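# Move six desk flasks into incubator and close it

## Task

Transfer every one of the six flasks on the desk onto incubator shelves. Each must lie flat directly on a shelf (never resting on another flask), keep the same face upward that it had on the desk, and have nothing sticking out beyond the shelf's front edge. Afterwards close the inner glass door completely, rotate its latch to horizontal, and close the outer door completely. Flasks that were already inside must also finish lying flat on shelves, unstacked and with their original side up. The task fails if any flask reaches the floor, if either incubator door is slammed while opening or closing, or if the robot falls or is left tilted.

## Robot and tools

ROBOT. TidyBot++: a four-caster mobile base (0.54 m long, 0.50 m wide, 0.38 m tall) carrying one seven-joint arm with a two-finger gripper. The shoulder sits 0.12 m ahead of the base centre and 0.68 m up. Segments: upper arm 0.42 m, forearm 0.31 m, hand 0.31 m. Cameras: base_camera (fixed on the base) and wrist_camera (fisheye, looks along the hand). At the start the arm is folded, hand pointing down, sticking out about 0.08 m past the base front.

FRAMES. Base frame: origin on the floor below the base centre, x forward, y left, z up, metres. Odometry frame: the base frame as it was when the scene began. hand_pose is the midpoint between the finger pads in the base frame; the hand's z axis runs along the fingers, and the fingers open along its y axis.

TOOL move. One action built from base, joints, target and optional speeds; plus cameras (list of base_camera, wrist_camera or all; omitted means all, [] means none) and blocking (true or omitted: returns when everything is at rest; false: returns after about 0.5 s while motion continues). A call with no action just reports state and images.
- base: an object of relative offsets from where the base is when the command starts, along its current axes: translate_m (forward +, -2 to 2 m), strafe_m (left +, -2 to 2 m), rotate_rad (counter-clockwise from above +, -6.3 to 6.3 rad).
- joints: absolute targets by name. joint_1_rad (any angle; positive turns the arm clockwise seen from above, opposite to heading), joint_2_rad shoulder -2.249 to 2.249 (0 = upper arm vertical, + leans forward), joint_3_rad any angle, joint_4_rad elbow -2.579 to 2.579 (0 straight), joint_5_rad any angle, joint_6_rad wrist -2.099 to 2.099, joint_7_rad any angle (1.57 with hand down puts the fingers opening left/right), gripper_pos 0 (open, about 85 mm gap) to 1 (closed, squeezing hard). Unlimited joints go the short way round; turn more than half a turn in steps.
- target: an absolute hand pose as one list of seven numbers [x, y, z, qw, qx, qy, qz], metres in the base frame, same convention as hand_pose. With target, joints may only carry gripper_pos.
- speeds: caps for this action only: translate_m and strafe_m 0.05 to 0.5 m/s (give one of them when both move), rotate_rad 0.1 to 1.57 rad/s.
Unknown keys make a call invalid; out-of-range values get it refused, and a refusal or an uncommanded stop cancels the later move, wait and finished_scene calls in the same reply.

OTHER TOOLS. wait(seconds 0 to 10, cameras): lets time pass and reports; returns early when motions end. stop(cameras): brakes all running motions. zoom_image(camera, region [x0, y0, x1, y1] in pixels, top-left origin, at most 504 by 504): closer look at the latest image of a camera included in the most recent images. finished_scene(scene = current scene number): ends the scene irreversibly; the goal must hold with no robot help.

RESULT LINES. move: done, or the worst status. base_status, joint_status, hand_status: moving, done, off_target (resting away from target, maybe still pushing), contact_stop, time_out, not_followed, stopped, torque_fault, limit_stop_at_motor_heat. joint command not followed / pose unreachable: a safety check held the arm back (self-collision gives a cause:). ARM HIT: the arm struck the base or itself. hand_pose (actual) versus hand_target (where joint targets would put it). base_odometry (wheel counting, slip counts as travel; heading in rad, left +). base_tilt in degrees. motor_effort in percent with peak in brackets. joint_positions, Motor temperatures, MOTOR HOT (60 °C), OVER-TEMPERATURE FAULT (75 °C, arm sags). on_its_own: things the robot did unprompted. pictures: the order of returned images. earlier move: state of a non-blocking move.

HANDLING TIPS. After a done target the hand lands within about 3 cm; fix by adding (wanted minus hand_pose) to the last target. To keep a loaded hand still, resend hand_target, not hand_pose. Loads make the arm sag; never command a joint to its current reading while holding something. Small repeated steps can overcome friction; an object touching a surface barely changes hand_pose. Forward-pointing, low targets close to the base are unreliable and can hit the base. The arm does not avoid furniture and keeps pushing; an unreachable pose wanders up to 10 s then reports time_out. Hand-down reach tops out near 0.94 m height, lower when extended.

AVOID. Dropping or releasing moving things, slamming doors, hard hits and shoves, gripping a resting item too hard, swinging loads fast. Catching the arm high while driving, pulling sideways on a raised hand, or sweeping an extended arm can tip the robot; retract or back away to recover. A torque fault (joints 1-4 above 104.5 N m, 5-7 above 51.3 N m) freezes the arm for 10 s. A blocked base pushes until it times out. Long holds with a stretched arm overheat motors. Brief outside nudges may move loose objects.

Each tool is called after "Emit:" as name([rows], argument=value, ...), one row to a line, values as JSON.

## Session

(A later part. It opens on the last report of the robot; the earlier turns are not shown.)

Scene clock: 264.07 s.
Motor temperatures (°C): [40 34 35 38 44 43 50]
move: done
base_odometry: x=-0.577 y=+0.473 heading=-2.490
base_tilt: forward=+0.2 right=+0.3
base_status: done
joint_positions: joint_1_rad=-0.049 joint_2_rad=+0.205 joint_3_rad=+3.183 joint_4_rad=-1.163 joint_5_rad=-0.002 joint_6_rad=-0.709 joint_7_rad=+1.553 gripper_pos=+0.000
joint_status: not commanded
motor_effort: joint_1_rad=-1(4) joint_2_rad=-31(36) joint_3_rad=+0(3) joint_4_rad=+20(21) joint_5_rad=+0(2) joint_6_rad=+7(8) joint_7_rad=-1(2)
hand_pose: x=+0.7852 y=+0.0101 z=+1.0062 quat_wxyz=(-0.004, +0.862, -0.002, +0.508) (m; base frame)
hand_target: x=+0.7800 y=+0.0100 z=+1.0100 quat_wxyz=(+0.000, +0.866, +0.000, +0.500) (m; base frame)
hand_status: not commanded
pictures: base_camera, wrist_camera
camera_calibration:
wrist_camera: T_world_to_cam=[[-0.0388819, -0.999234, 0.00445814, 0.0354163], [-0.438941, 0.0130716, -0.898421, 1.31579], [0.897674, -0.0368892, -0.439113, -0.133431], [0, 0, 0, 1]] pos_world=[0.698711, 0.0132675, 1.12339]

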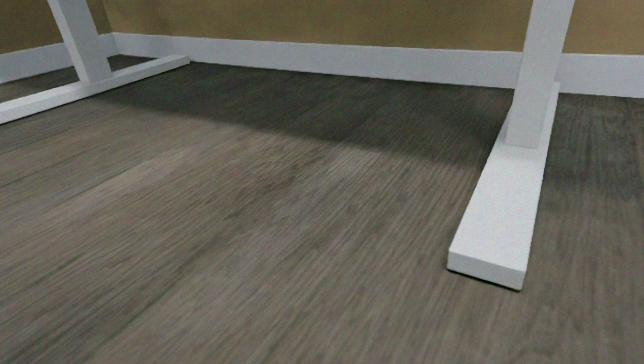

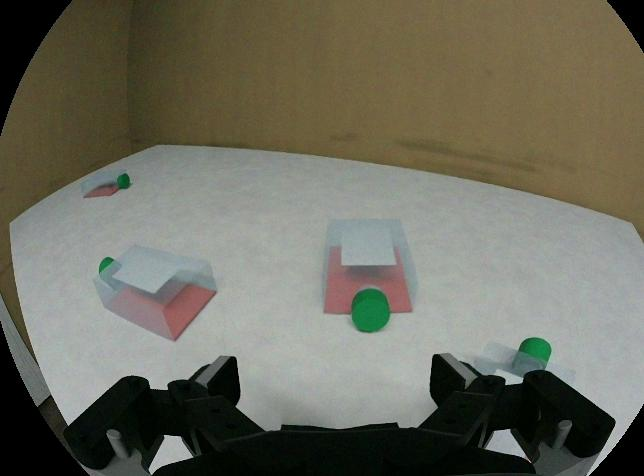

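Emit:
move(base={"strafe_m": -0.031}, joints={"gripper_pos": 0.35}, target=[0.78, 0.01, 0.96, 0, 0.866, 0, 0.5])

Emit:
zoom_image(camera="wrist_camera", region=[200, 170, 640, 440])

Scene clock: 265.60 s.
Motor temperatures (°C): [40 34 35 38 44 43 50]
move: done
base_odometry: x=-0.596 y=+0.498 heading=-2.489
base_tilt: forward=+0.3 right=+0.3
base_status: done
joint_positions: joint_1_rad=-0.043 joint_2_rad=+0.198 joint_3_rad=+3.183 joint_4_rad=-1.285 joint_5_rad=-0.002 joint_6_rad=-0.611 joint_7_rad=+1.553 gripper_pos=+0.350
joint_status: all done
motor_effort: joint_1_rad=+0(4) joint_2_rad=-28(32) joint_3_rad=+1(3) joint_4_rad=+18(21) joint_5_rad=+0(1) joint_6_rad=+6(8) joint_7_rad=-1(2)
hand_pose: x=+0.7849 y=+0.0054 z=+0.9665 quat_wxyz=(-0.003, +0.866, -0.005, +0.500) (m; base frame)
hand_target: x=+0.7800 y=+0.0100 z=+0.9600 quat_wxyz=(+0.000, +0.866, +0.000, +0.500) (m; base frame)
hand_status: done (0.009 m and 0.7 deg from the pose sent, 0.047 m and 1.2 deg at the start)
pictures: base_camera, wrist_camera
camera_calibration:
wrist_camera: T_world_to_cam=[[-0.0453709, -0.998958, 0.00502468, 0.0354656], [-0.454246, 0.0161508, -0.89073, 1.28459], [0.88972, -0.0426956, -0.454506, -0.129601], [0, 0, 0, 1]] pos_world=[0.700436, 0.00914819, 1.08514]

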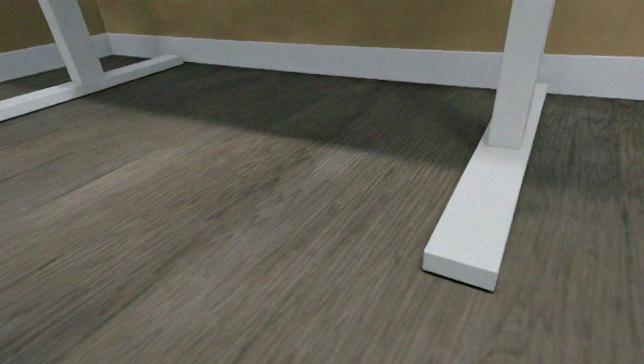

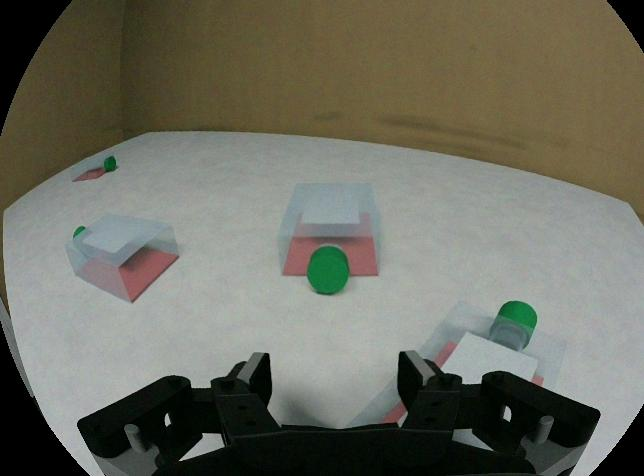

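Scaled by 1.145.

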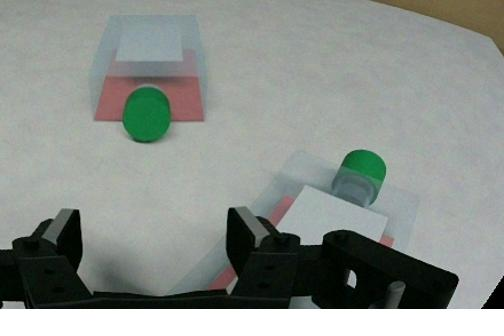

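Emit:
move(target=[0.74, 0.01, 1.03, 0, 0.9239, 0, 0.3827], cameras=[])

Emit:
move(base={"translate_m": 0.075, "strafe_m": 0.109, "rotate_rad": -0.119})

Scene clock: 268.47 s.
Motor temperatures (°C): [40 34 35 38 44 43 50]
move: done
base_odometry: x=-0.596 y=+0.498 heading=-2.489
base_tilt: forward=+0.2 right=+0.3
base_status: not commanded
joint_positions: joint_1_rad=-0.043 joint_2_rad=+0.305 joint_3_rad=+3.183 joint_4_rad=-0.695 joint_5_rad=-0.002 joint_6_rad=-1.311 joint_7_rad=+1.553 gripper_pos=+0.350
joint_status: not commanded
motor_effort: joint_1_rad=+0(1) joint_2_rad=-31(32) joint_3_rad=+0(1) joint_4_rad=+17(21) joint_5_rad=+1(1) joint_6_rad=+6(8) joint_7_rad=-1(1)
hand_pose: x=+0.7401 y=+0.0085 z=+1.0428 quat_wxyz=(+0.000, +0.915, -0.004, +0.403) (m; base frame)
hand_target: x=+0.7400 y=+0.0100 z=+1.0300 quat_wxyz=(+0.000, +0.924, +0.000, +0.383) (m; base frame)
hand_status: done (0.013 m and 2.6 deg from the pose sent, 0.078 m and 15.0 deg at the start)
pictures: none
No camera images: "cameras" was empty.

Scene clock: 269.93 s.
Motor temperatures (°C): [40 34 35 38 44 43 50]
move: done
base_odometry: x=-0.590 y=+0.365 heading=-2.608
base_tilt: forward=+0.3 right=+0.3
base_status: done
joint_positions: joint_1_rad=-0.048 joint_2_rad=+0.317 joint_3_rad=+3.183 joint_4_rad=-0.694 joint_5_rad=-0.002 joint_6_rad=-1.314 joint_7_rad=+1.553 gripper_pos=+0.350
joint_status: not commanded
motor_effort: joint_1_rad=+0(6) joint_2_rad=-32(34) joint_3_rad=+1(2) joint_4_rad=+18(18) joint_5_rad=+0(2) joint_6_rad=+7(7) joint_7_rad=-1(2)
hand_pose: x=+0.7437 y=+0.0116 z=+1.0354 quat_wxyz=(+0.000, +0.918, -0.002, +0.397) (m; base frame)
hand_target: x=+0.7400 y=+0.0100 z=+1.0300 quat_wxyz=(+0.000, +0.924, +0.000, +0.383) (m; base frame)
hand_status: not commanded
pictures: base_camera, wrist_camera
camera_calibration:
wrist_camera: T_world_to_cam=[[-0.0373863, -0.999078, 0.0211082, 0.0167963], [-0.646162, 0.00805611, -0.763158, 1.33783], [0.762284, -0.042171, -0.645867, 0.231494], [0, 0, 0, 1]] pos_world=[0.688616, 0.0157654, 1.17013]

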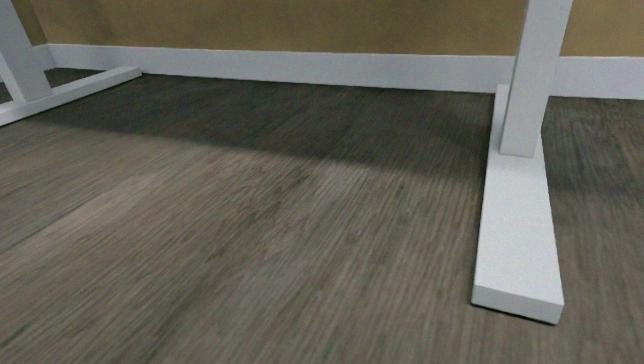

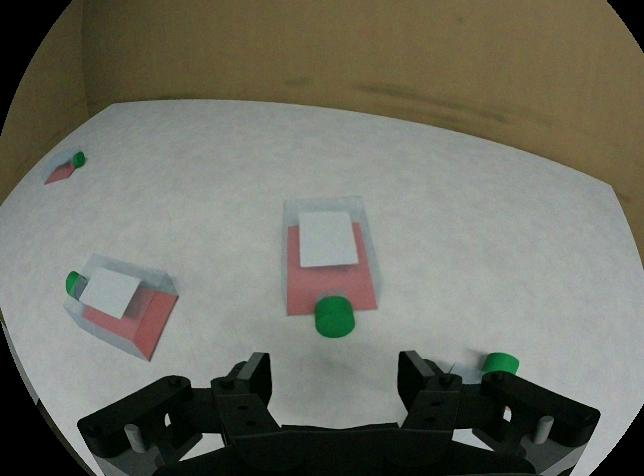

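Emit:
move(base={"translate_m": 0.092}, speeds={"translate_m": 0.15}, cameras=[])

Emit:
move(target=[0.74, 0.01, 0.965, 0, 0.9239, 0, 0.3827])

Emit:
zoom_image(camera="wrist_camera", region=[200, 200, 560, 460])

Scene clock: 271.50 s.
Motor temperatures (°C): [40 34 35 38 44 43 50]
move: done
base_odometry: x=-0.669 y=+0.318 heading=-2.608
base_tilt: forward=+0.2 right=+0.3
base_status: done
joint_positions: joint_1_rad=-0.048 joint_2_rad=+0.325 joint_3_rad=+3.183 joint_4_rad=-0.692 joint_5_rad=-0.002 joint_6_rad=-1.317 joint_7_rad=+1.553 gripper_pos=+0.350
joint_status: not commanded
motor_effort: joint_1_rad=-1(1) joint_2_rad=-32(36) joint_3_rad=+0(1) joint_4_rad=+17(19) joint_5_rad=+0(1) joint_6_rad=+6(7) joint_7_rad=+0(1)
hand_pose: x=+0.7461 y=+0.0117 z=+1.0305 quat_wxyz=(+0.000, +0.920, -0.002, +0.393) (m; base frame)
hand_target: x=+0.7400 y=+0.0100 z=+1.0300 quat_wxyz=(+0.000, +0.924, +0.000, +0.383) (m; base frame)
hand_status: not commanded
pictures: none
No camera images: "cameras" was empty.

Scene clock: 273.10 s.
Motor temperatures (°C): [40 34 35 38 44 43 50]
move: done
base_odometry: x=-0.669 y=+0.318 heading=-2.608
base_tilt: forward=+0.3 right=+0.3
base_status: not commanded
joint_positions: joint_1_rad=-0.048 joint_2_rad=+0.272 joint_3_rad=+3.183 joint_4_rad=-1.000 joint_5_rad=-0.002 joint_6_rad=-1.132 joint_7_rad=+1.553 gripper_pos=+0.350
joint_status: not commanded
motor_effort: joint_1_rad=+0(1) joint_2_rad=-32(33) joint_3_rad=+0(1) joint_4_rad=+19(20) joint_5_rad=+0(1) joint_6_rad=+6(7) joint_7_rad=-1(1)
hand_pose: x=+0.7421 y=+0.0096 z=+0.9495 quat_wxyz=(-0.001, +0.933, -0.003, +0.361) (m; base frame)
hand_target: x=+0.7400 y=+0.0100 z=+0.9650 quat_wxyz=(+0.000, +0.924, +0.000, +0.383) (m; base frame)
hand_status: done (0.016 m and 2.7 deg from the pose sent, 0.066 m and 1.3 deg at the start)
pictures: base_camera, wrist_camera
camera_calibration:
wrist_camera: T_world_to_cam=[[-0.0375252, -0.99904, 0.0226257, 0.0152074], [-0.703828, 0.0103503, -0.710295, 1.26387], [0.709379, -0.0425786, -0.70354, 0.271232], [0, 0, 0, 1]] pos_world=[0.697713, 0.01366, 1.0882]

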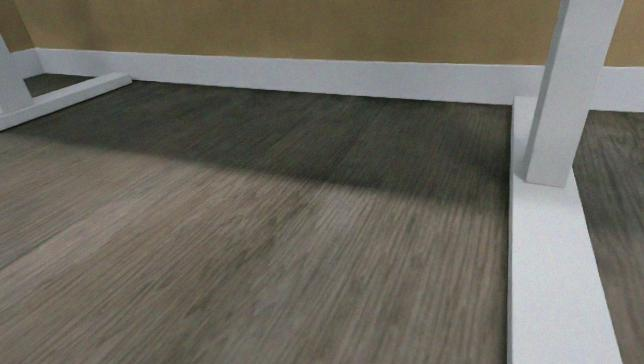

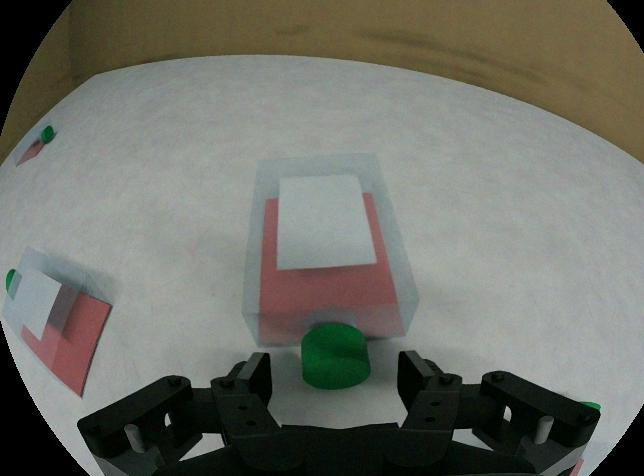

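Scaled by 1.400.

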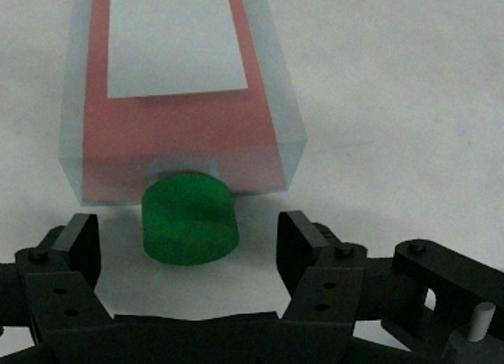

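Emit:
move(base={"translate_m": 0.01}, target=[0.74, 0.01, 0.959, 0, 0.9239, 0, 0.3827], speeds={"translate_m": 0.1})

Emit:
zoom_image(camera="wrist_camera", region=[200, 200, 560, 460])

Scene clock: 274.03 s.
Motor temperatures (°C): [40 34 35 38 44 43 50]
move: done
base_odometry: x=-0.678 y=+0.313 heading=-2.608
base_tilt: forward=+0.2 right=+0.3
base_status: done
joint_positions: joint_1_rad=-0.048 joint_2_rad=+0.260 joint_3_rad=+3.183 joint_4_rad=-1.027 joint_5_rad=-0.002 joint_6_rad=-1.105 joint_7_rad=+1.553 gripper_pos=+0.350
joint_status: not commanded
motor_effort: joint_1_rad=+0(1) joint_2_rad=-31(35) joint_3_rad=+0(1) joint_4_rad=+19(20) joint_5_rad=+0(1) joint_6_rad=+6(6) joint_7_rad=-1(2)
hand_pose: x=+0.7414 y=+0.0094 z=+0.9488 quat_wxyz=(-0.001, +0.930, -0.003, +0.366) (m; base frame)
hand_target: x=+0.7400 y=+0.0100 z=+0.9590 quat_wxyz=(+0.000, +0.924, +0.000, +0.383) (m; base frame)
hand_status: done (0.010 m and 2.1 deg from the pose sent, 0.010 m and 2.7 deg at the start)
pictures: base_camera, wrist_camera
camera_calibration:
wrist_camera: T_world_to_cam=[[-0.0378483, -0.999048, 0.0216912, 0.0160905], [-0.695528, 0.0107514, -0.718419, 1.26441], [0.717501, -0.0422777, -0.695273, 0.257321], [0, 0, 0, 1]] pos_world=[0.695415, 0.0133599, 1.08694]

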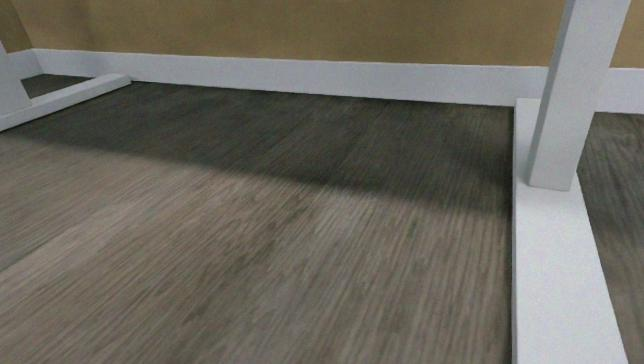

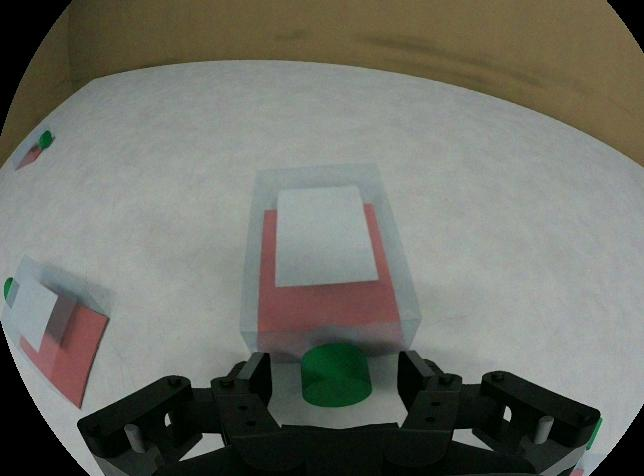

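Scaled by 1.400.

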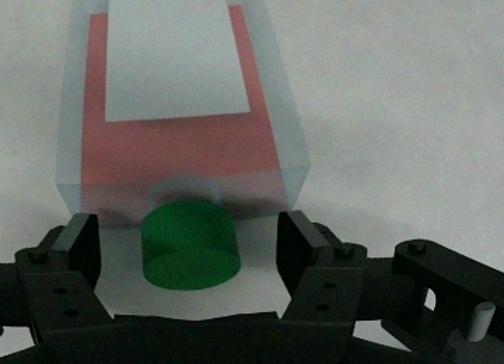

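Emit:
move(joints={"gripper_pos": 0.8})

Emit:
move(target=[0.74, 0.01, 1.0, 0, 0.9239, 0, 0.3827])

Scene clock: 274.97 s.
Motor temperatures (°C): [40 34 35 38 44 43 50]
move: off_target
base_odometry: x=-0.678 y=+0.313 heading=-2.608
base_tilt: forward=+0.3 right=+0.3
base_status: not commanded
joint_positions: joint_1_rad=-0.048 joint_2_rad=+0.259 joint_3_rad=+3.183 joint_4_rad=-1.028 joint_5_rad=-0.002 joint_6_rad=-1.103 joint_7_rad=+1.553 gripper_pos=+0.707
joint_status: gripper_pos off_target (ended at +0.707, target +0.800)
motor_effort: joint_1_rad=-1(1) joint_2_rad=-31(32) joint_3_rad=+0(1) joint_4_rad=+18(20) joint_5_rad=+1(1) joint_6_rad=+6(6) joint_7_rad=-1(1)
hand_pose: x=+0.7413 y=+0.0093 z=+0.9495 quat_wxyz=(-0.001, +0.930, -0.003, +0.367) (m; base frame)
hand_target: x=+0.7400 y=+0.0100 z=+0.9590 quat_wxyz=(+0.000, +0.924, +0.000, +0.383) (m; base frame)
hand_status: not commanded
pictures: base_camera, wrist_camera
camera_calibration:
wrist_camera: T_world_to_cam=[[-0.0378932, -0.999051, 0.0214718, 0.0163321], [-0.694049, 0.0108537, -0.719846, 1.26509], [0.71893, -0.0421797, -0.693802, 0.255436], [0, 0, 0, 1]] pos_world=[0.695016, 0.0133599, 1.08754]

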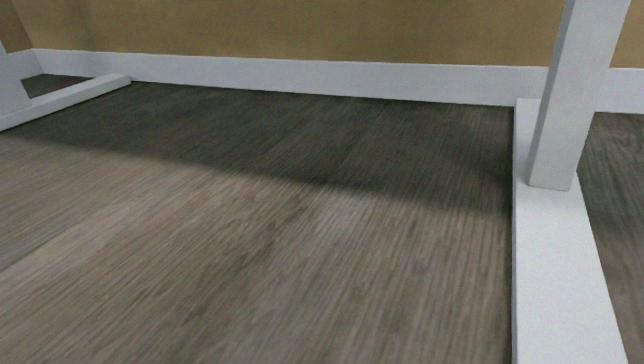

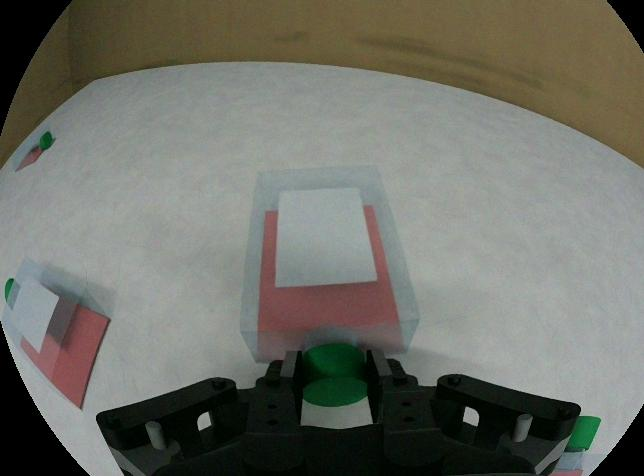

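Scene clock: 276.13 s.
Motor temperatures (°C): [40 34 35 38 44 43 50]
move: done
base_odometry: x=-0.678 y=+0.313 heading=-2.608
base_tilt: forward=+0.2 right=+0.3
base_status: not commanded
joint_positions: joint_1_rad=-0.048 joint_2_rad=+0.264 joint_3_rad=+3.183 joint_4_rad=-0.877 joint_5_rad=-0.002 joint_6_rad=-1.184 joint_7_rad=+1.553 gripper_pos=+0.707
joint_status: not commanded
motor_effort: joint_1_rad=+0(1) joint_2_rad=-32(34) joint_3_rad=+1(1) joint_4_rad=+19(21) joint_5_rad=+0(1) joint_6_rad=+7(7) joint_7_rad=-1(2)
hand_pose: x=+0.7417 y=+0.0101 z=+1.0057 quat_wxyz=(-0.001, +0.918, -0.003, +0.397) (m; base frame)
hand_target: x=+0.7400 y=+0.0100 z=+1.0000 quat_wxyz=(+0.000, +0.924, +0.000, +0.383) (m; base frame)
hand_status: done (0.006 m and 1.8 deg from the pose sent, 0.051 m and 1.9 deg at the start)
pictures: base_camera, wrist_camera
camera_calibration:
wrist_camera: T_world_to_cam=[[-0.0382636, -0.99909, 0.0188514, 0.0188217], [-0.646366, 0.0103589, -0.762957, 1.31384], [0.762068, -0.0413784, -0.646174, 0.214318], [0, 0, 0, 1]] pos_world=[0.686618, 0.0140627, 1.14054]

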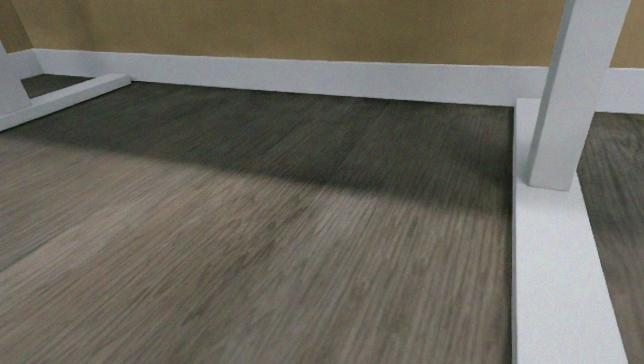

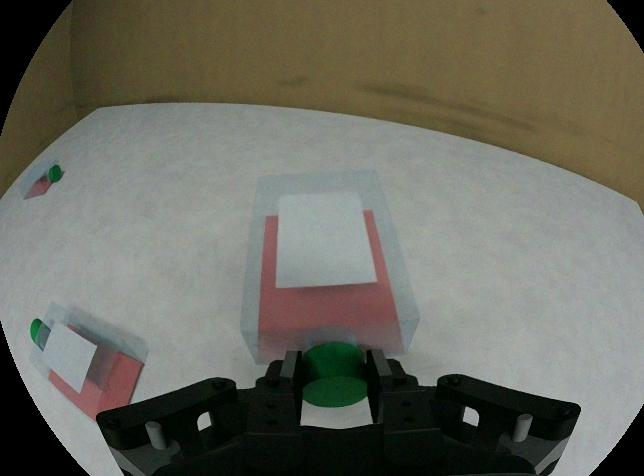

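Emit:
move(base={"translate_m": -0.35}, speeds={"translate_m": 0.25}, cameras=[])

Emit:
move(base={"rotate_rad": -1.904}, speeds={"rotate_rad": 0.8}, cameras=[])

Emit:
move(base={"translate_m": 0.224, "strafe_m": -0.937}, target=[0.74, 0.01, 0.75, 0, 0.9272, 0, 0.3746], speeds={"strafe_m": 0.3})

Scene clock: 281.20 s.
Motor temperatures (°C): [40 34 35 38 44 42 50]
move: done
base_odometry: x=-0.376 y=+0.491 heading=-2.608
base_tilt: forward=+0.2 right=+0.3
base_status: done
joint_positions: joint_1_rad=-0.047 joint_2_rad=+0.283 joint_3_rad=+3.183 joint_4_rad=-0.877 joint_5_rad=-0.002 joint_6_rad=-1.190 joint_7_rad=+1.553 gripper_pos=+0.707
joint_status: not commanded
motor_effort: joint_1_rad=+0(3) joint_2_rad=-32(36) joint_3_rad=+1(2) joint_4_rad=+20(21) joint_5_rad=+0(2) joint_6_rad=+7(8) joint_7_rad=-1(2)
hand_pose: x=+0.7467 y=+0.0102 z=+0.9924 quat_wxyz=(-0.001, +0.923, -0.003, +0.386) (m; base frame)
hand_target: x=+0.7400 y=+0.0100 z=+1.0000 quat_wxyz=(+0.000, +0.924, +0.000, +0.383) (m; base frame)
hand_status: not commanded
pictures: none
No camera images: "cameras" was empty.

Scene clock: 284.40 s.
Motor temperatures (°C): [40 34 35 38 44 42 50]
move: done
base_odometry: x=-0.376 y=+0.491 heading=+1.772
base_tilt: forward=+0.2 right=+0.3
base_status: done
joint_positions: joint_1_rad=-0.040 joint_2_rad=+0.283 joint_3_rad=+3.183 joint_4_rad=-0.877 joint_5_rad=-0.002 joint_6_rad=-1.190 joint_7_rad=+1.553 gripper_pos=+0.707
joint_status: not commanded
motor_effort: joint_1_rad=+0(4) joint_2_rad=-33(34) joint_3_rad=+1(3) joint_4_rad=+20(20) joint_5_rad=+1(2) joint_6_rad=+7(7) joint_7_rad=-1(2)
hand_pose: x=+0.7467 y=+0.0056 z=+0.9924 quat_wxyz=(+0.001, +0.923, -0.006, +0.386) (m; base frame)
hand_target: x=+0.7400 y=+0.0100 z=+1.0000 quat_wxyz=(+0.000, +0.924, +0.000, +0.383) (m; base frame)
hand_status: not commanded
pictures: none
No camera images: "cameras" was empty.

Scene clock: 288.53 s.
Motor temperatures (°C): [40 34 35 38 44 42 50]
move: done
base_odometry: x=+0.497 y=+0.898 heading=+1.771
base_tilt: forward=+0.2 right=+0.3
base_status: done
joint_positions: joint_1_rad=-0.042 joint_2_rad=+0.283 joint_3_rad=+3.183 joint_4_rad=-1.654 joint_5_rad=-0.002 joint_6_rad=-0.475 joint_7_rad=+1.553 gripper_pos=+0.707
joint_status: not commanded
motor_effort: joint_1_rad=+0(3) joint_2_rad=-32(35) joint_3_rad=+0(3) joint_4_rad=+19(22) joint_5_rad=+0(2) joint_6_rad=+7(8) joint_7_rad=-1(2)
hand_pose: x=+0.7380 y=+0.0038 z=+0.7408 quat_wxyz=(+0.001, +0.934, -0.006, +0.357) (m; base frame)
hand_target: x=+0.7400 y=+0.0100 z=+0.7500 quat_wxyz=(+0.000, +0.927, +0.000, +0.375) (m; base frame)
hand_status: done (0.011 m and 2.3 deg from the pose sent, 0.243 m and 1.5 deg at the start)
pictures: base_camera, wrist_camera
camera_calibration:
wrist_camera: T_world_to_cam=[[-0.0439563, -0.998755, 0.0235876, 0.0180173], [-0.710184, 0.0146328, -0.703864, 1.11264], [0.702642, -0.0476908, -0.709943, 0.13684], [0, 0, 0, 1]] pos_world=[0.694823, 0.00823978, 0.879872]

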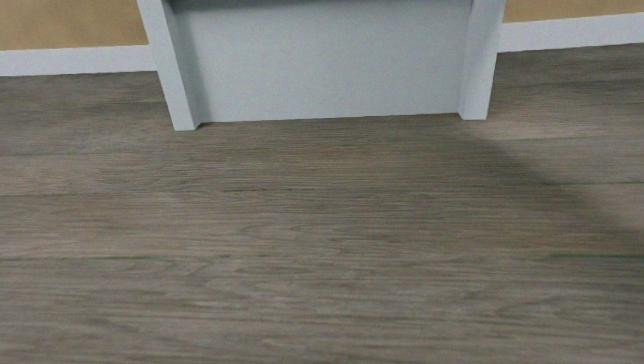

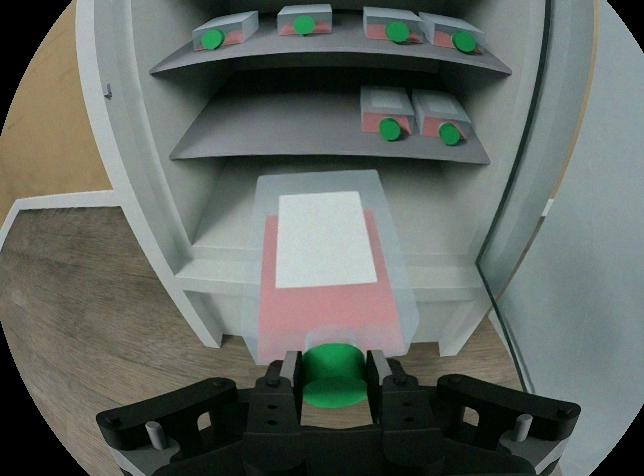

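Emit:
move(base={"translate_m": 0.18, "strafe_m": 0.02}, target=[0.74, 0.01, 0.685, 0, 0.9272, 0, 0.3746], speeds={"translate_m": 0.2})

Scene clock: 290.90 s.
Motor temperatures (°C): [40 34 35 38 44 42 50]
move: done
base_odometry: x=+0.442 y=+1.070 heading=+1.771
base_tilt: forward=+0.2 right=+0.3
base_status: done
joint_positions: joint_1_rad=-0.042 joint_2_rad=+0.335 joint_3_rad=+3.183 joint_4_rad=-1.787 joint_5_rad=-0.002 joint_6_rad=-0.272 joint_7_rad=+1.553 gripper_pos=+0.707
joint_status: not commanded
motor_effort: joint_1_rad=+0(1) joint_2_rad=-33(35) joint_3_rad=+0(1) joint_4_rad=+18(20) joint_5_rad=+0(1) joint_6_rad=+6(7) joint_7_rad=-1(1)
hand_pose: x=+0.7371 y=+0.0034 z=+0.6863 quat_wxyz=(+0.002, +0.931, -0.005, +0.365) (m; base frame)
hand_target: x=+0.7400 y=+0.0100 z=+0.6850 quat_wxyz=(+0.000, +0.927, +0.000, +0.375) (m; base frame)
hand_status: done (0.007 m and 1.3 deg from the pose sent, 0.056 m and 2.3 deg at the start)
pictures: base_camera, wrist_camera
camera_calibration:
wrist_camera: T_world_to_cam=[[-0.0439812, -0.998722, 0.0249012, 0.0180128], [-0.697222, 0.0128334, -0.71674, 1.07301], [0.715505, -0.0488848, -0.696896, 0.0802143], [0, 0, 0, 1]] pos_world=[0.691526, 0.00814062, 0.824523]

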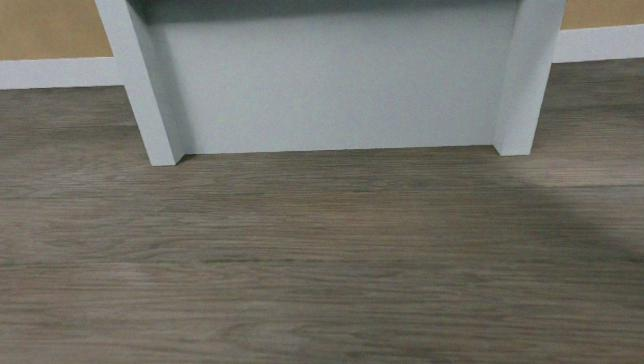

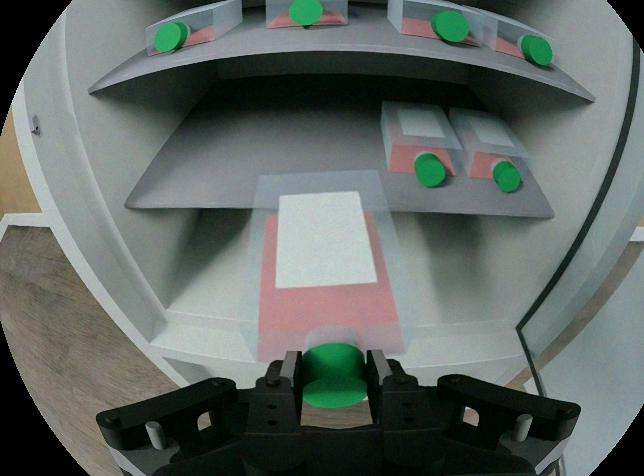

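Emit:
move(target=[0.74, 0.01, 0.677, 0, 0.9297, 0, 0.3685], cameras=[])

Emit:
move(base={"translate_m": 0.16}, speeds={"translate_m": 0.12})

Scene clock: 291.70 s.
Motor temperatures (°C): [40 34 35 38 44 42 50]
move: done
base_odometry: x=+0.442 y=+1.070 heading=+1.771
base_tilt: forward=+0.3 right=+0.3
base_status: not commanded
joint_positions: joint_1_rad=-0.042 joint_2_rad=+0.339 joint_3_rad=+3.183 joint_4_rad=-1.787 joint_5_rad=-0.002 joint_6_rad=-0.272 joint_7_rad=+1.553 gripper_pos=+0.707
joint_status: not commanded
motor_effort: joint_1_rad=+0(1) joint_2_rad=-33(34) joint_3_rad=+1(1) joint_4_rad=+17(18) joint_5_rad=+1(1) joint_6_rad=+7(7) joint_7_rad=-1(1)
hand_pose: x=+0.7371 y=+0.0034 z=+0.6837 quat_wxyz=(+0.002, +0.932, -0.005, +0.363) (m; base frame)
hand_target: x=+0.7400 y=+0.0100 z=+0.6770 quat_wxyz=(+0.000, +0.930, +0.000, +0.368) (m; base frame)
hand_status: done (0.010 m and 0.9 deg from the pose sent, 0.012 m and 0.8 deg at the start)
pictures: none
No camera images: "cameras" was empty.

Scene clock: 293.63 s.
Motor temperatures (°C): [40 34 35 38 44 42 50]
move: done
base_odometry: x=+0.410 y=+1.227 heading=+1.771
base_tilt: forward=+0.3 right=+0.3
base_status: done
joint_positions: joint_1_rad=-0.042 joint_2_rad=+0.343 joint_3_rad=+3.183 joint_4_rad=-1.788 joint_5_rad=-0.002 joint_6_rad=-0.270 joint_7_rad=+1.553 gripper_pos=+0.707
joint_status: not commanded
motor_effort: joint_1_rad=+0(2) joint_2_rad=-32(35) joint_3_rad=+1(1) joint_4_rad=+18(19) joint_5_rad=+0(1) joint_6_rad=+6(7) joint_7_rad=-1(2)
hand_pose: x=+0.7371 y=+0.0034 z=+0.6809 quat_wxyz=(+0.002, +0.932, -0.005, +0.362) (m; base frame)
hand_target: x=+0.7400 y=+0.0100 z=+0.6770 quat_wxyz=(+0.000, +0.930, +0.000, +0.368) (m; base frame)
hand_status: not commanded
pictures: base_camera, wrist_camera
camera_calibration:
wrist_camera: T_world_to_cam=[[-0.0437897, -0.998711, 0.0256638, 0.0175239], [-0.702689, 0.0125298, -0.711387, 1.06951], [0.710148, -0.0491851, -0.702332, 0.0841709], [0, 0, 0, 1]] pos_world=[0.692525, 0.00824053, 0.819499]

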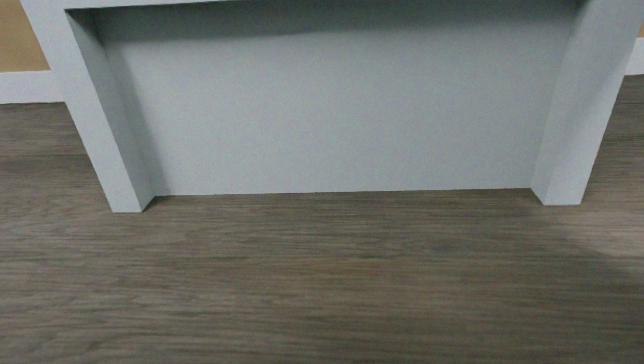

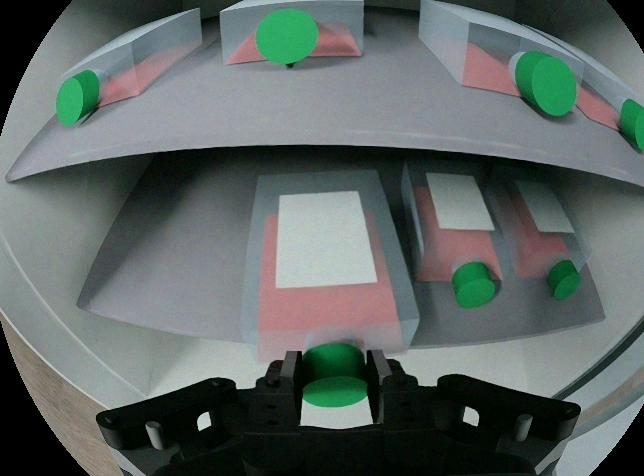

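Emit:
move(base={"translate_m": 0.072}, speeds={"translate_m": 0.1})

Emit:
move(target=[0.74, 0.01, 0.655, 0, 0.9297, 0, 0.3685])

Scene clock: 295.10 s.
Motor temperatures (°C): [40 34 35 38 44 42 50]
move: done
base_odometry: x=+0.396 y=+1.298 heading=+1.772
base_tilt: forward=+0.3 right=+0.3
base_status: done
joint_positions: joint_1_rad=-0.042 joint_2_rad=+0.345 joint_3_rad=+3.183 joint_4_rad=-1.789 joint_5_rad=-0.002 joint_6_rad=-0.269 joint_7_rad=+1.553 gripper_pos=+0.707
joint_status: not commanded
motor_effort: joint_1_rad=+0(1) joint_2_rad=-33(35) joint_3_rad=+0(1) joint_4_rad=+17(18) joint_5_rad=+0(1) joint_6_rad=+7(7) joint_7_rad=-1(1)
hand_pose: x=+0.7370 y=+0.0034 z=+0.6797 quat_wxyz=(+0.002, +0.933, -0.005, +0.361) (m; base frame)
hand_target: x=+0.7400 y=+0.0100 z=+0.6770 quat_wxyz=(+0.000, +0.930, +0.000, +0.368) (m; base frame)
hand_status: not commanded
pictures: base_camera, wrist_camera
camera_calibration:
wrist_camera: T_world_to_cam=[[-0.0436793, -0.998712, 0.0258027, 0.0173693], [-0.7038, 0.0124301, -0.710289, 1.06859], [0.709054, -0.0491849, -0.703437, 0.0849154], [0, 0, 0, 1]] pos_world=[0.692624, 0.00824073, 0.818294]

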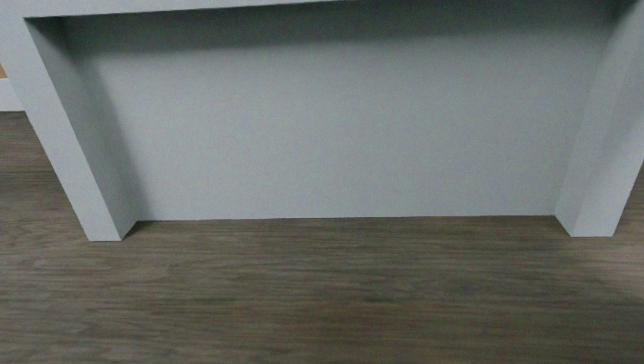

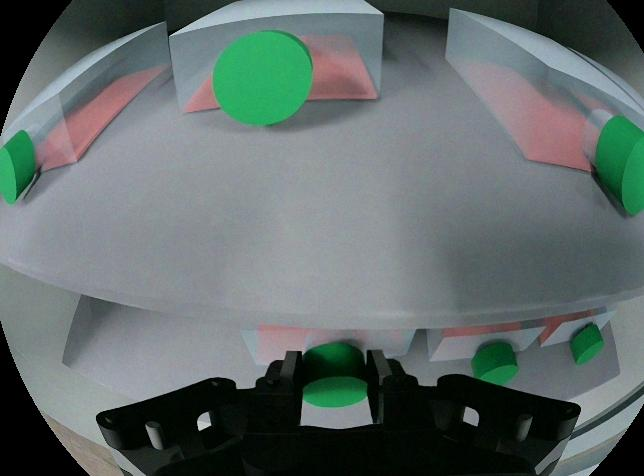

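Scene clock: 295.90 s.
Motor temperatures (°C): [40 34 35 38 44 42 50]
move: done
base_odometry: x=+0.396 y=+1.298 heading=+1.772
base_tilt: forward=+0.2 right=+0.3
base_status: not commanded
joint_positions: joint_1_rad=-0.042 joint_2_rad=+0.370 joint_3_rad=+3.183 joint_4_rad=-1.822 joint_5_rad=-0.002 joint_6_rad=-0.200 joint_7_rad=+1.553 gripper_pos=+0.707
joint_status: not commanded
motor_effort: joint_1_rad=+0(1) joint_2_rad=-34(35) joint_3_rad=+0(1) joint_4_rad=+18(18) joint_5_rad=+0(1) joint_6_rad=+6(7) joint_7_rad=-1(1)
hand_pose: x=+0.7395 y=+0.0033 z=+0.6631 quat_wxyz=(+0.002, +0.931, -0.005, +0.366) (m; base frame)
hand_target: x=+0.7400 y=+0.0100 z=+0.6550 quat_wxyz=(+0.000, +0.930, +0.000, +0.368) (m; base frame)
hand_status: done (0.011 m and 0.7 deg from the pose sent, 0.026 m and 1.1 deg at the start)
pictures: base_camera, wrist_camera
camera_calibration:
wrist_camera: T_world_to_cam=[[-0.0436236, -0.9987, 0.0263704, 0.0174561], [-0.695747, 0.0114267, -0.718196, 1.05786], [0.716961, -0.0496774, -0.69534, 0.0603083], [0, 0, 0, 1]] pos_world=[0.693526, 0.00834159, 0.801227]

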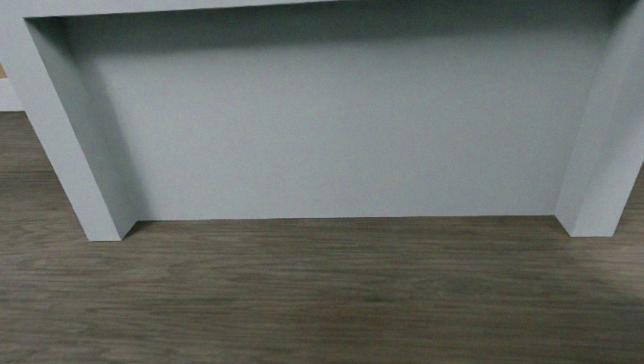

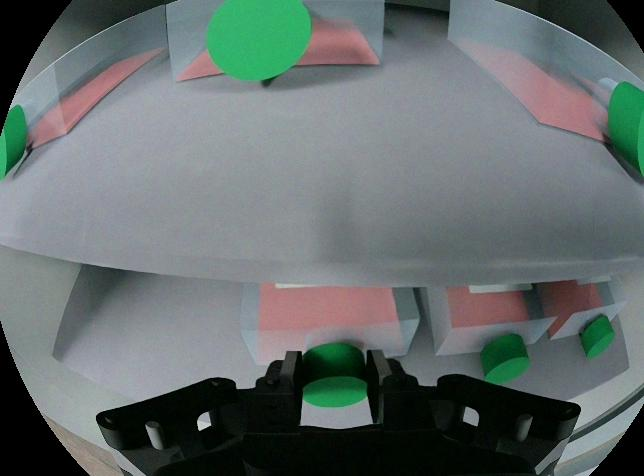

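Emit:
move(target=[0.738, 0.01, 0.642, 0, 0.9297, 0, 0.3685], cameras=["wrist_camera"])

Emit:
move(target=[0.738, 0.01, 0.635, 0, 0.9297, 0, 0.3685], cameras=["wrist_camera"])

Scene clock: 299.23 s.
Motor temperatures (°C): [40 34 35 38 44 42 50]
move: done
base_odometry: x=+0.396 y=+1.298 heading=+1.772
base_tilt: forward=+0.2 right=+0.3
base_status: not commanded
joint_positions: joint_1_rad=-0.042 joint_2_rad=+0.384 joint_3_rad=+3.183 joint_4_rad=-1.847 joint_5_rad=-0.002 joint_6_rad=-0.158 joint_7_rad=+1.553 gripper_pos=+0.707
joint_status: not commanded
motor_effort: joint_1_rad=+0(1) joint_2_rad=-33(35) joint_3_rad=+0(1) joint_4_rad=+16(18) joint_5_rad=+0(1) joint_6_rad=+7(7) joint_7_rad=-1(2)
hand_pose: x=+0.7381 y=+0.0032 z=+0.6520 quat_wxyz=(+0.003, +0.930, -0.005, +0.368) (m; base frame)
hand_target: x=+0.7380 y=+0.0100 z=+0.6420 quat_wxyz=(+0.000, +0.930, +0.000, +0.368) (m; base frame)
hand_status: done (0.012 m and 0.6 deg from the pose sent, 0.022 m and 0.7 deg at the start)
pictures: wrist_camera
camera_calibration:
wrist_camera: T_world_to_cam=[[-0.0435113, -0.998696, 0.0267172, 0.0172244], [-0.693269, 0.010927, -0.720596, 1.04869], [0.719364, -0.0498763, -0.69284, 0.0501074], [0, 0, 0, 1]] pos_world=[0.691726, 0.00824212, 0.789936]

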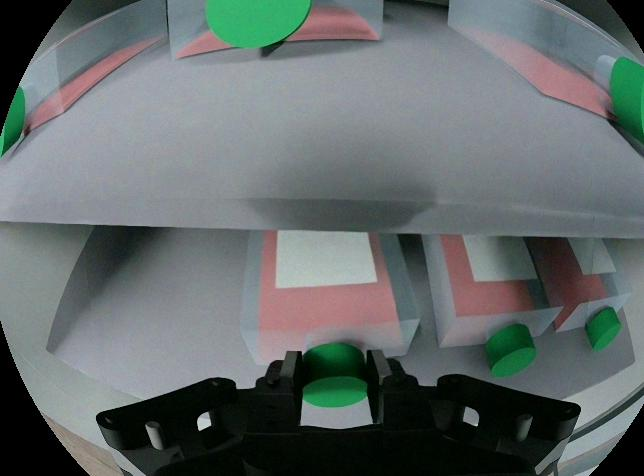

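Scene clock: 299.83 s.
Motor temperatures (°C): [40 34 35 38 44 42 50]
move: done
base_odometry: x=+0.396 y=+1.298 heading=+1.772
base_tilt: forward=+0.2 right=+0.3
base_status: not commanded
joint_positions: joint_1_rad=-0.042 joint_2_rad=+0.394 joint_3_rad=+3.183 joint_4_rad=-1.856 joint_5_rad=-0.002 joint_6_rad=-0.137 joint_7_rad=+1.553 gripper_pos=+0.707
joint_status: not commanded
motor_effort: joint_1_rad=+0(1) joint_2_rad=-34(35) joint_3_rad=+1(1) joint_4_rad=+17(17) joint_5_rad=+1(1) joint_6_rad=+7(7) joint_7_rad=-1(1)
hand_pose: x=+0.7388 y=+0.0032 z=+0.6463 quat_wxyz=(+0.003, +0.930, -0.005, +0.369) (m; base frame)
hand_target: x=+0.7380 y=+0.0100 z=+0.6350 quat_wxyz=(+0.000, +0.930, +0.000, +0.368) (m; base frame)
hand_status: done (0.013 m and 0.6 deg from the pose sent, 0.018 m and 0.6 deg at the start)
pictures: wrist_camera
camera_calibration:
wrist_camera: T_world_to_cam=[[-0.0434314, -0.99869, 0.0270595, 0.0171703], [-0.691904, 0.0105295, -0.721913, 1.04495], [0.720682, -0.0500762, -0.691455, 0.0438817], [0, 0, 0, 1]] pos_world=[0.692126, 0.00834245, 0.784241]

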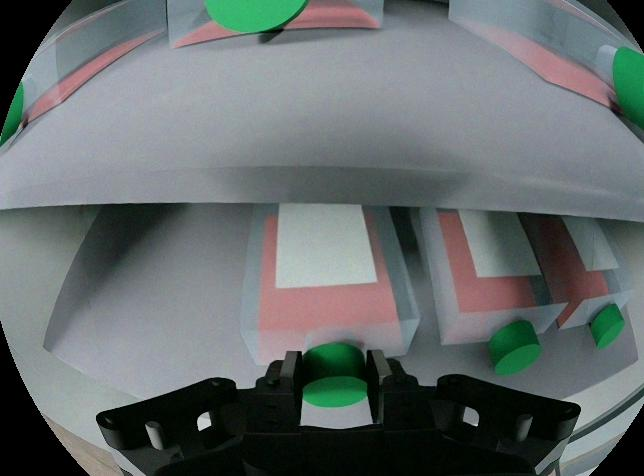

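Emit:
move(target=[0.738, 0.01, 0.628, 0, 0.9297, 0, 0.3685], cameras=[])

Emit:
move(target=[0.738, 0.01, 0.622, 0, 0.9297, 0, 0.3685], cameras=["wrist_camera"])

Scene clock: 300.60 s.
Motor temperatures (°C): [40 34 35 38 44 42 50]
move: done
base_odometry: x=+0.396 y=+1.298 heading=+1.772
base_tilt: forward=+0.2 right=+0.3
base_status: not commanded
joint_positions: joint_1_rad=-0.042 joint_2_rad=+0.405 joint_3_rad=+3.183 joint_4_rad=-1.865 joint_5_rad=-0.002 joint_6_rad=-0.116 joint_7_rad=+1.553 gripper_pos=+0.707
joint_status: not commanded
motor_effort: joint_1_rad=+0(1) joint_2_rad=-34(35) joint_3_rad=+0(1) joint_4_rad=+16(17) joint_5_rad=+0(1) joint_6_rad=+7(7) joint_7_rad=-1(1)
hand_pose: x=+0.7393 y=+0.0032 z=+0.6398 quat_wxyz=(+0.003, +0.929, -0.005, +0.369) (m; base frame)
hand_target: x=+0.7380 y=+0.0100 z=+0.6280 quat_wxyz=(+0.000, +0.930, +0.000, +0.368) (m; base frame)
hand_status: done (0.014 m and 0.6 deg from the pose sent, 0.020 m and 0.6 deg at the start)
pictures: none
No camera images: "cameras" was empty.

Scene clock: 301.20 s.
Motor temperatures (°C): [40 34 35 38 44 42 50]
move: done
base_odometry: x=+0.396 y=+1.298 heading=+1.772
base_tilt: forward=+0.2 right=+0.3
base_status: not commanded
joint_positions: joint_1_rad=-0.042 joint_2_rad=+0.415 joint_3_rad=+3.183 joint_4_rad=-1.873 joint_5_rad=-0.002 joint_6_rad=-0.098 joint_7_rad=+1.553 gripper_pos=+0.707
joint_status: not commanded
motor_effort: joint_1_rad=+0(1) joint_2_rad=-34(35) joint_3_rad=+1(1) joint_4_rad=+15(17) joint_5_rad=+0(1) joint_6_rad=+7(7) joint_7_rad=-1(1)
hand_pose: x=+0.7396 y=+0.0032 z=+0.6340 quat_wxyz=(+0.003, +0.929, -0.004, +0.369) (m; base frame)
hand_target: x=+0.7380 y=+0.0100 z=+0.6220 quat_wxyz=(+0.000, +0.930, +0.000, +0.368) (m; base frame)
hand_status: done (0.014 m and 0.6 deg from the pose sent, 0.019 m and 0.6 deg at the start)
pictures: wrist_camera
camera_calibration:
wrist_camera: T_world_to_cam=[[-0.0432039, -0.998678, 0.0278514, 0.0167637], [-0.690857, 0.00972612, -0.722926, 1.03648], [0.721699, -0.0504746, -0.690364, 0.0333343], [0, 0, 0, 1]] pos_world=[0.692726, 0.00834312, 0.771844]

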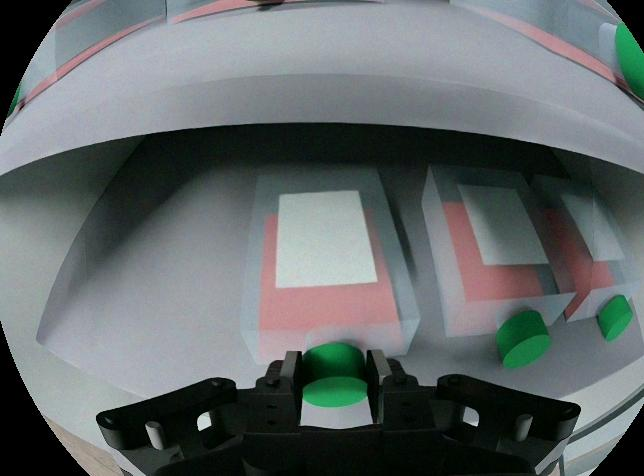

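Emit:
move(target=[0.738, 0.01, 0.614, 0, 0.9297, 0, 0.3685], cameras=[])

Emit:
move(target=[0.738, 0.01, 0.606, 0, 0.9297, 0, 0.3685], cameras=["wrist_camera"])

Scene clock: 301.87 s.
Motor temperatures (°C): [40 34 35 38 44 42 50]
move: done
base_odometry: x=+0.396 y=+1.298 heading=+1.772
base_tilt: forward=+0.3 right=+0.3
base_status: not commanded
joint_positions: joint_1_rad=-0.042 joint_2_rad=+0.423 joint_3_rad=+3.183 joint_4_rad=-1.881 joint_5_rad=-0.002 joint_6_rad=-0.071 joint_7_rad=+1.553 gripper_pos=+0.707
joint_status: not commanded
motor_effort: joint_1_rad=-1(1) joint_2_rad=-33(35) joint_3_rad=+0(1) joint_4_rad=+15(16) joint_5_rad=+1(1) joint_6_rad=+6(7) joint_7_rad=-1(1)
hand_pose: x=+0.7417 y=+0.0032 z=+0.6311 quat_wxyz=(+0.003, +0.927, -0.004, +0.374) (m; base frame)
hand_target: x=+0.7380 y=+0.0100 z=+0.6140 quat_wxyz=(+0.000, +0.930, +0.000, +0.368) (m; base frame)
hand_status: done (0.019 m and 1.0 deg from the pose sent, 0.021 m and 0.6 deg at the start)
pictures: none
No camera images: "cameras" was empty.

Scene clock: 302.43 s.
Motor temperatures (°C): [40 34 35 38 44 42 50]
move: done
base_odometry: x=+0.396 y=+1.298 heading=+1.772
base_tilt: forward=+0.2 right=+0.4
base_status: not commanded
joint_positions: joint_1_rad=-0.042 joint_2_rad=+0.428 joint_3_rad=+3.183 joint_4_rad=-1.888 joint_5_rad=-0.002 joint_6_rad=-0.044 joint_7_rad=+1.553 gripper_pos=+0.707
joint_status: not commanded
motor_effort: joint_1_rad=+0(0) joint_2_rad=-32(34) joint_3_rad=+1(1) joint_4_rad=+15(16) joint_5_rad=+0(1) joint_6_rad=+6(7) joint_7_rad=-1(1)
hand_pose: x=+0.7445 y=+0.0032 z=+0.6306 quat_wxyz=(+0.003, +0.924, -0.004, +0.381) (m; base frame)
hand_target: x=+0.7380 y=+0.0100 z=+0.6060 quat_wxyz=(+0.000, +0.930, +0.000, +0.368) (m; base frame)
hand_status: done (0.026 m and 1.7 deg from the pose sent, 0.026 m and 1.0 deg at the start)
pictures: wrist_camera
camera_calibration:
wrist_camera: T_world_to_cam=[[-0.0432916, -0.998691, 0.0272589, 0.0175702], [-0.67213, 0.00892732, -0.74038, 1.0345], [0.739167, -0.0503738, -0.671636, 0.00264192], [0, 0, 0, 1]] pos_world=[0.694128, 0.00844494, 0.76722]

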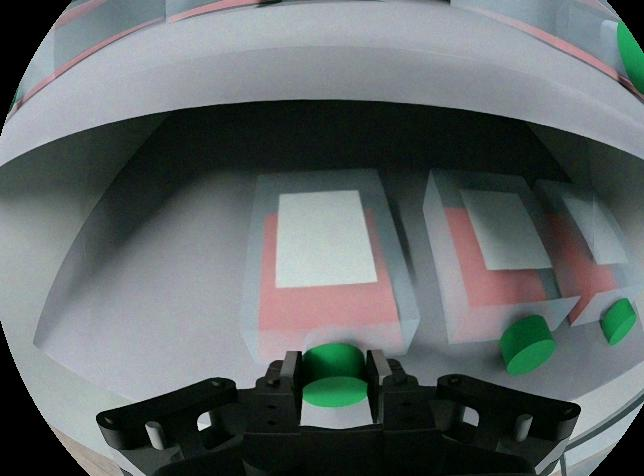

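Emit:
move(target=[0.738, 0.01, 0.615, 0, 0.933, 0, 0.36], cameras=[])

Emit:
move(joints={"gripper_pos": 0.5}, cameras=["wrist_camera"])

Emit:
move(base={"translate_m": -0.12}, speeds={"translate_m": 0.1})

Scene clock: 303.40 s.
Motor temperatures (°C): [40 34 35 38 44 42 50]
move: done
base_odometry: x=+0.396 y=+1.298 heading=+1.772
base_tilt: forward=+0.2 right=+0.3
base_status: not commanded
joint_positions: joint_1_rad=-0.042 joint_2_rad=+0.428 joint_3_rad=+3.183 joint_4_rad=-1.879 joint_5_rad=-0.002 joint_6_rad=-0.060 joint_7_rad=+1.553 gripper_pos=+0.707
joint_status: not commanded
motor_effort: joint_1_rad=-1(1) joint_2_rad=-31(33) joint_3_rad=+0(1) joint_4_rad=+13(16) joint_5_rad=+1(1) joint_6_rad=+6(6) joint_7_rad=-1(1)
hand_pose: x=+0.7447 y=+0.0032 z=+0.6308 quat_wxyz=(+0.003, +0.926, -0.004, +0.378) (m; base frame)
hand_target: x=+0.7380 y=+0.0100 z=+0.6150 quat_wxyz=(+0.000, +0.933, +0.000, +0.360) (m; base frame)
hand_status: done (0.018 m and 2.3 deg from the pose sent, 0.018 m and 2.7 deg at the start)
pictures: none
No camera images: "cameras" was empty.

Scene clock: 304.10 s.
Motor temperatures (°C): [40 34 35 38 44 42 50]
move: done
base_odometry: x=+0.396 y=+1.298 heading=+1.772
base_tilt: forward=+0.2 right=+0.3
base_status: not commanded
joint_positions: joint_1_rad=-0.042 joint_2_rad=+0.429 joint_3_rad=+3.183 joint_4_rad=-1.879 joint_5_rad=-0.002 joint_6_rad=-0.060 joint_7_rad=+1.553 gripper_pos=+0.500
joint_status: all done
motor_effort: joint_1_rad=+0(1) joint_2_rad=-33(34) joint_3_rad=+0(1) joint_4_rad=+15(17) joint_5_rad=+0(1) joint_6_rad=+6(7) joint_7_rad=-1(1)
hand_pose: x=+0.7446 y=+0.0032 z=+0.6301 quat_wxyz=(+0.003, +0.926, -0.004, +0.377) (m; base frame)
hand_target: x=+0.7380 y=+0.0100 z=+0.6150 quat_wxyz=(+0.000, +0.933, +0.000, +0.360) (m; base frame)
hand_status: not commanded
pictures: wrist_camera
camera_calibration:
wrist_camera: T_world_to_cam=[[-0.0431936, -0.998685, 0.0276295, 0.017277], [-0.678551, 0.0090271, -0.734498, 1.03524], [0.733283, -0.0504737, -0.678048, 0.0106082], [0, 0, 0, 1]] pos_world=[0.695427, 0.00844451, 0.767094]

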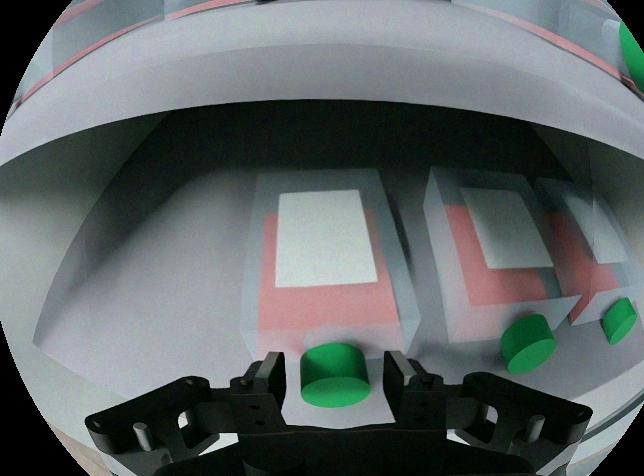

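Scene clock: 305.83 s.
Motor temperatures (°C): [40 34 35 38 44 42 50]
move: done
base_odometry: x=+0.419 y=+1.180 heading=+1.772
base_tilt: forward=+0.2 right=+0.3
base_status: done
joint_positions: joint_1_rad=-0.042 joint_2_rad=+0.432 joint_3_rad=+3.183 joint_4_rad=-1.879 joint_5_rad=-0.002 joint_6_rad=-0.060 joint_7_rad=+1.553 gripper_pos=+0.500
joint_status: not commanded
motor_effort: joint_1_rad=-1(1) joint_2_rad=-34(36) joint_3_rad=+0(1) joint_4_rad=+15(17) joint_5_rad=+1(1) joint_6_rad=+6(7) joint_7_rad=-1(2)
hand_pose: x=+0.7445 y=+0.0032 z=+0.6287 quat_wxyz=(+0.003, +0.927, -0.004, +0.376) (m; base frame)
hand_target: x=+0.7380 y=+0.0100 z=+0.6150 quat_wxyz=(+0.000, +0.933, +0.000, +0.360) (m; base frame)
hand_status: not commanded
pictures: base_camera, wrist_camera
camera_calibration:
wrist_camera: T_world_to_cam=[[-0.0431316, -0.998681, 0.0278687, 0.0170954], [-0.680218, 0.00892416, -0.732955, 1.03439], [0.731739, -0.0505704, -0.679706, 0.0119192], [0, 0, 0, 1]] pos_world=[0.695627, 0.00844449, 0.765787]

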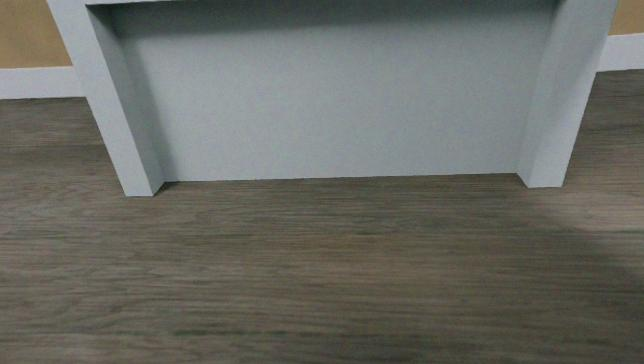

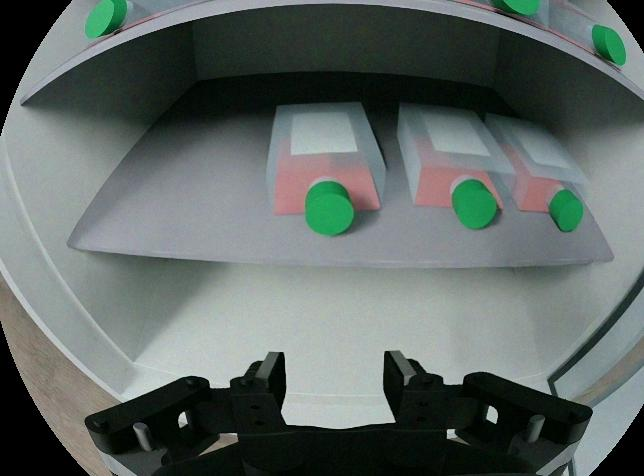

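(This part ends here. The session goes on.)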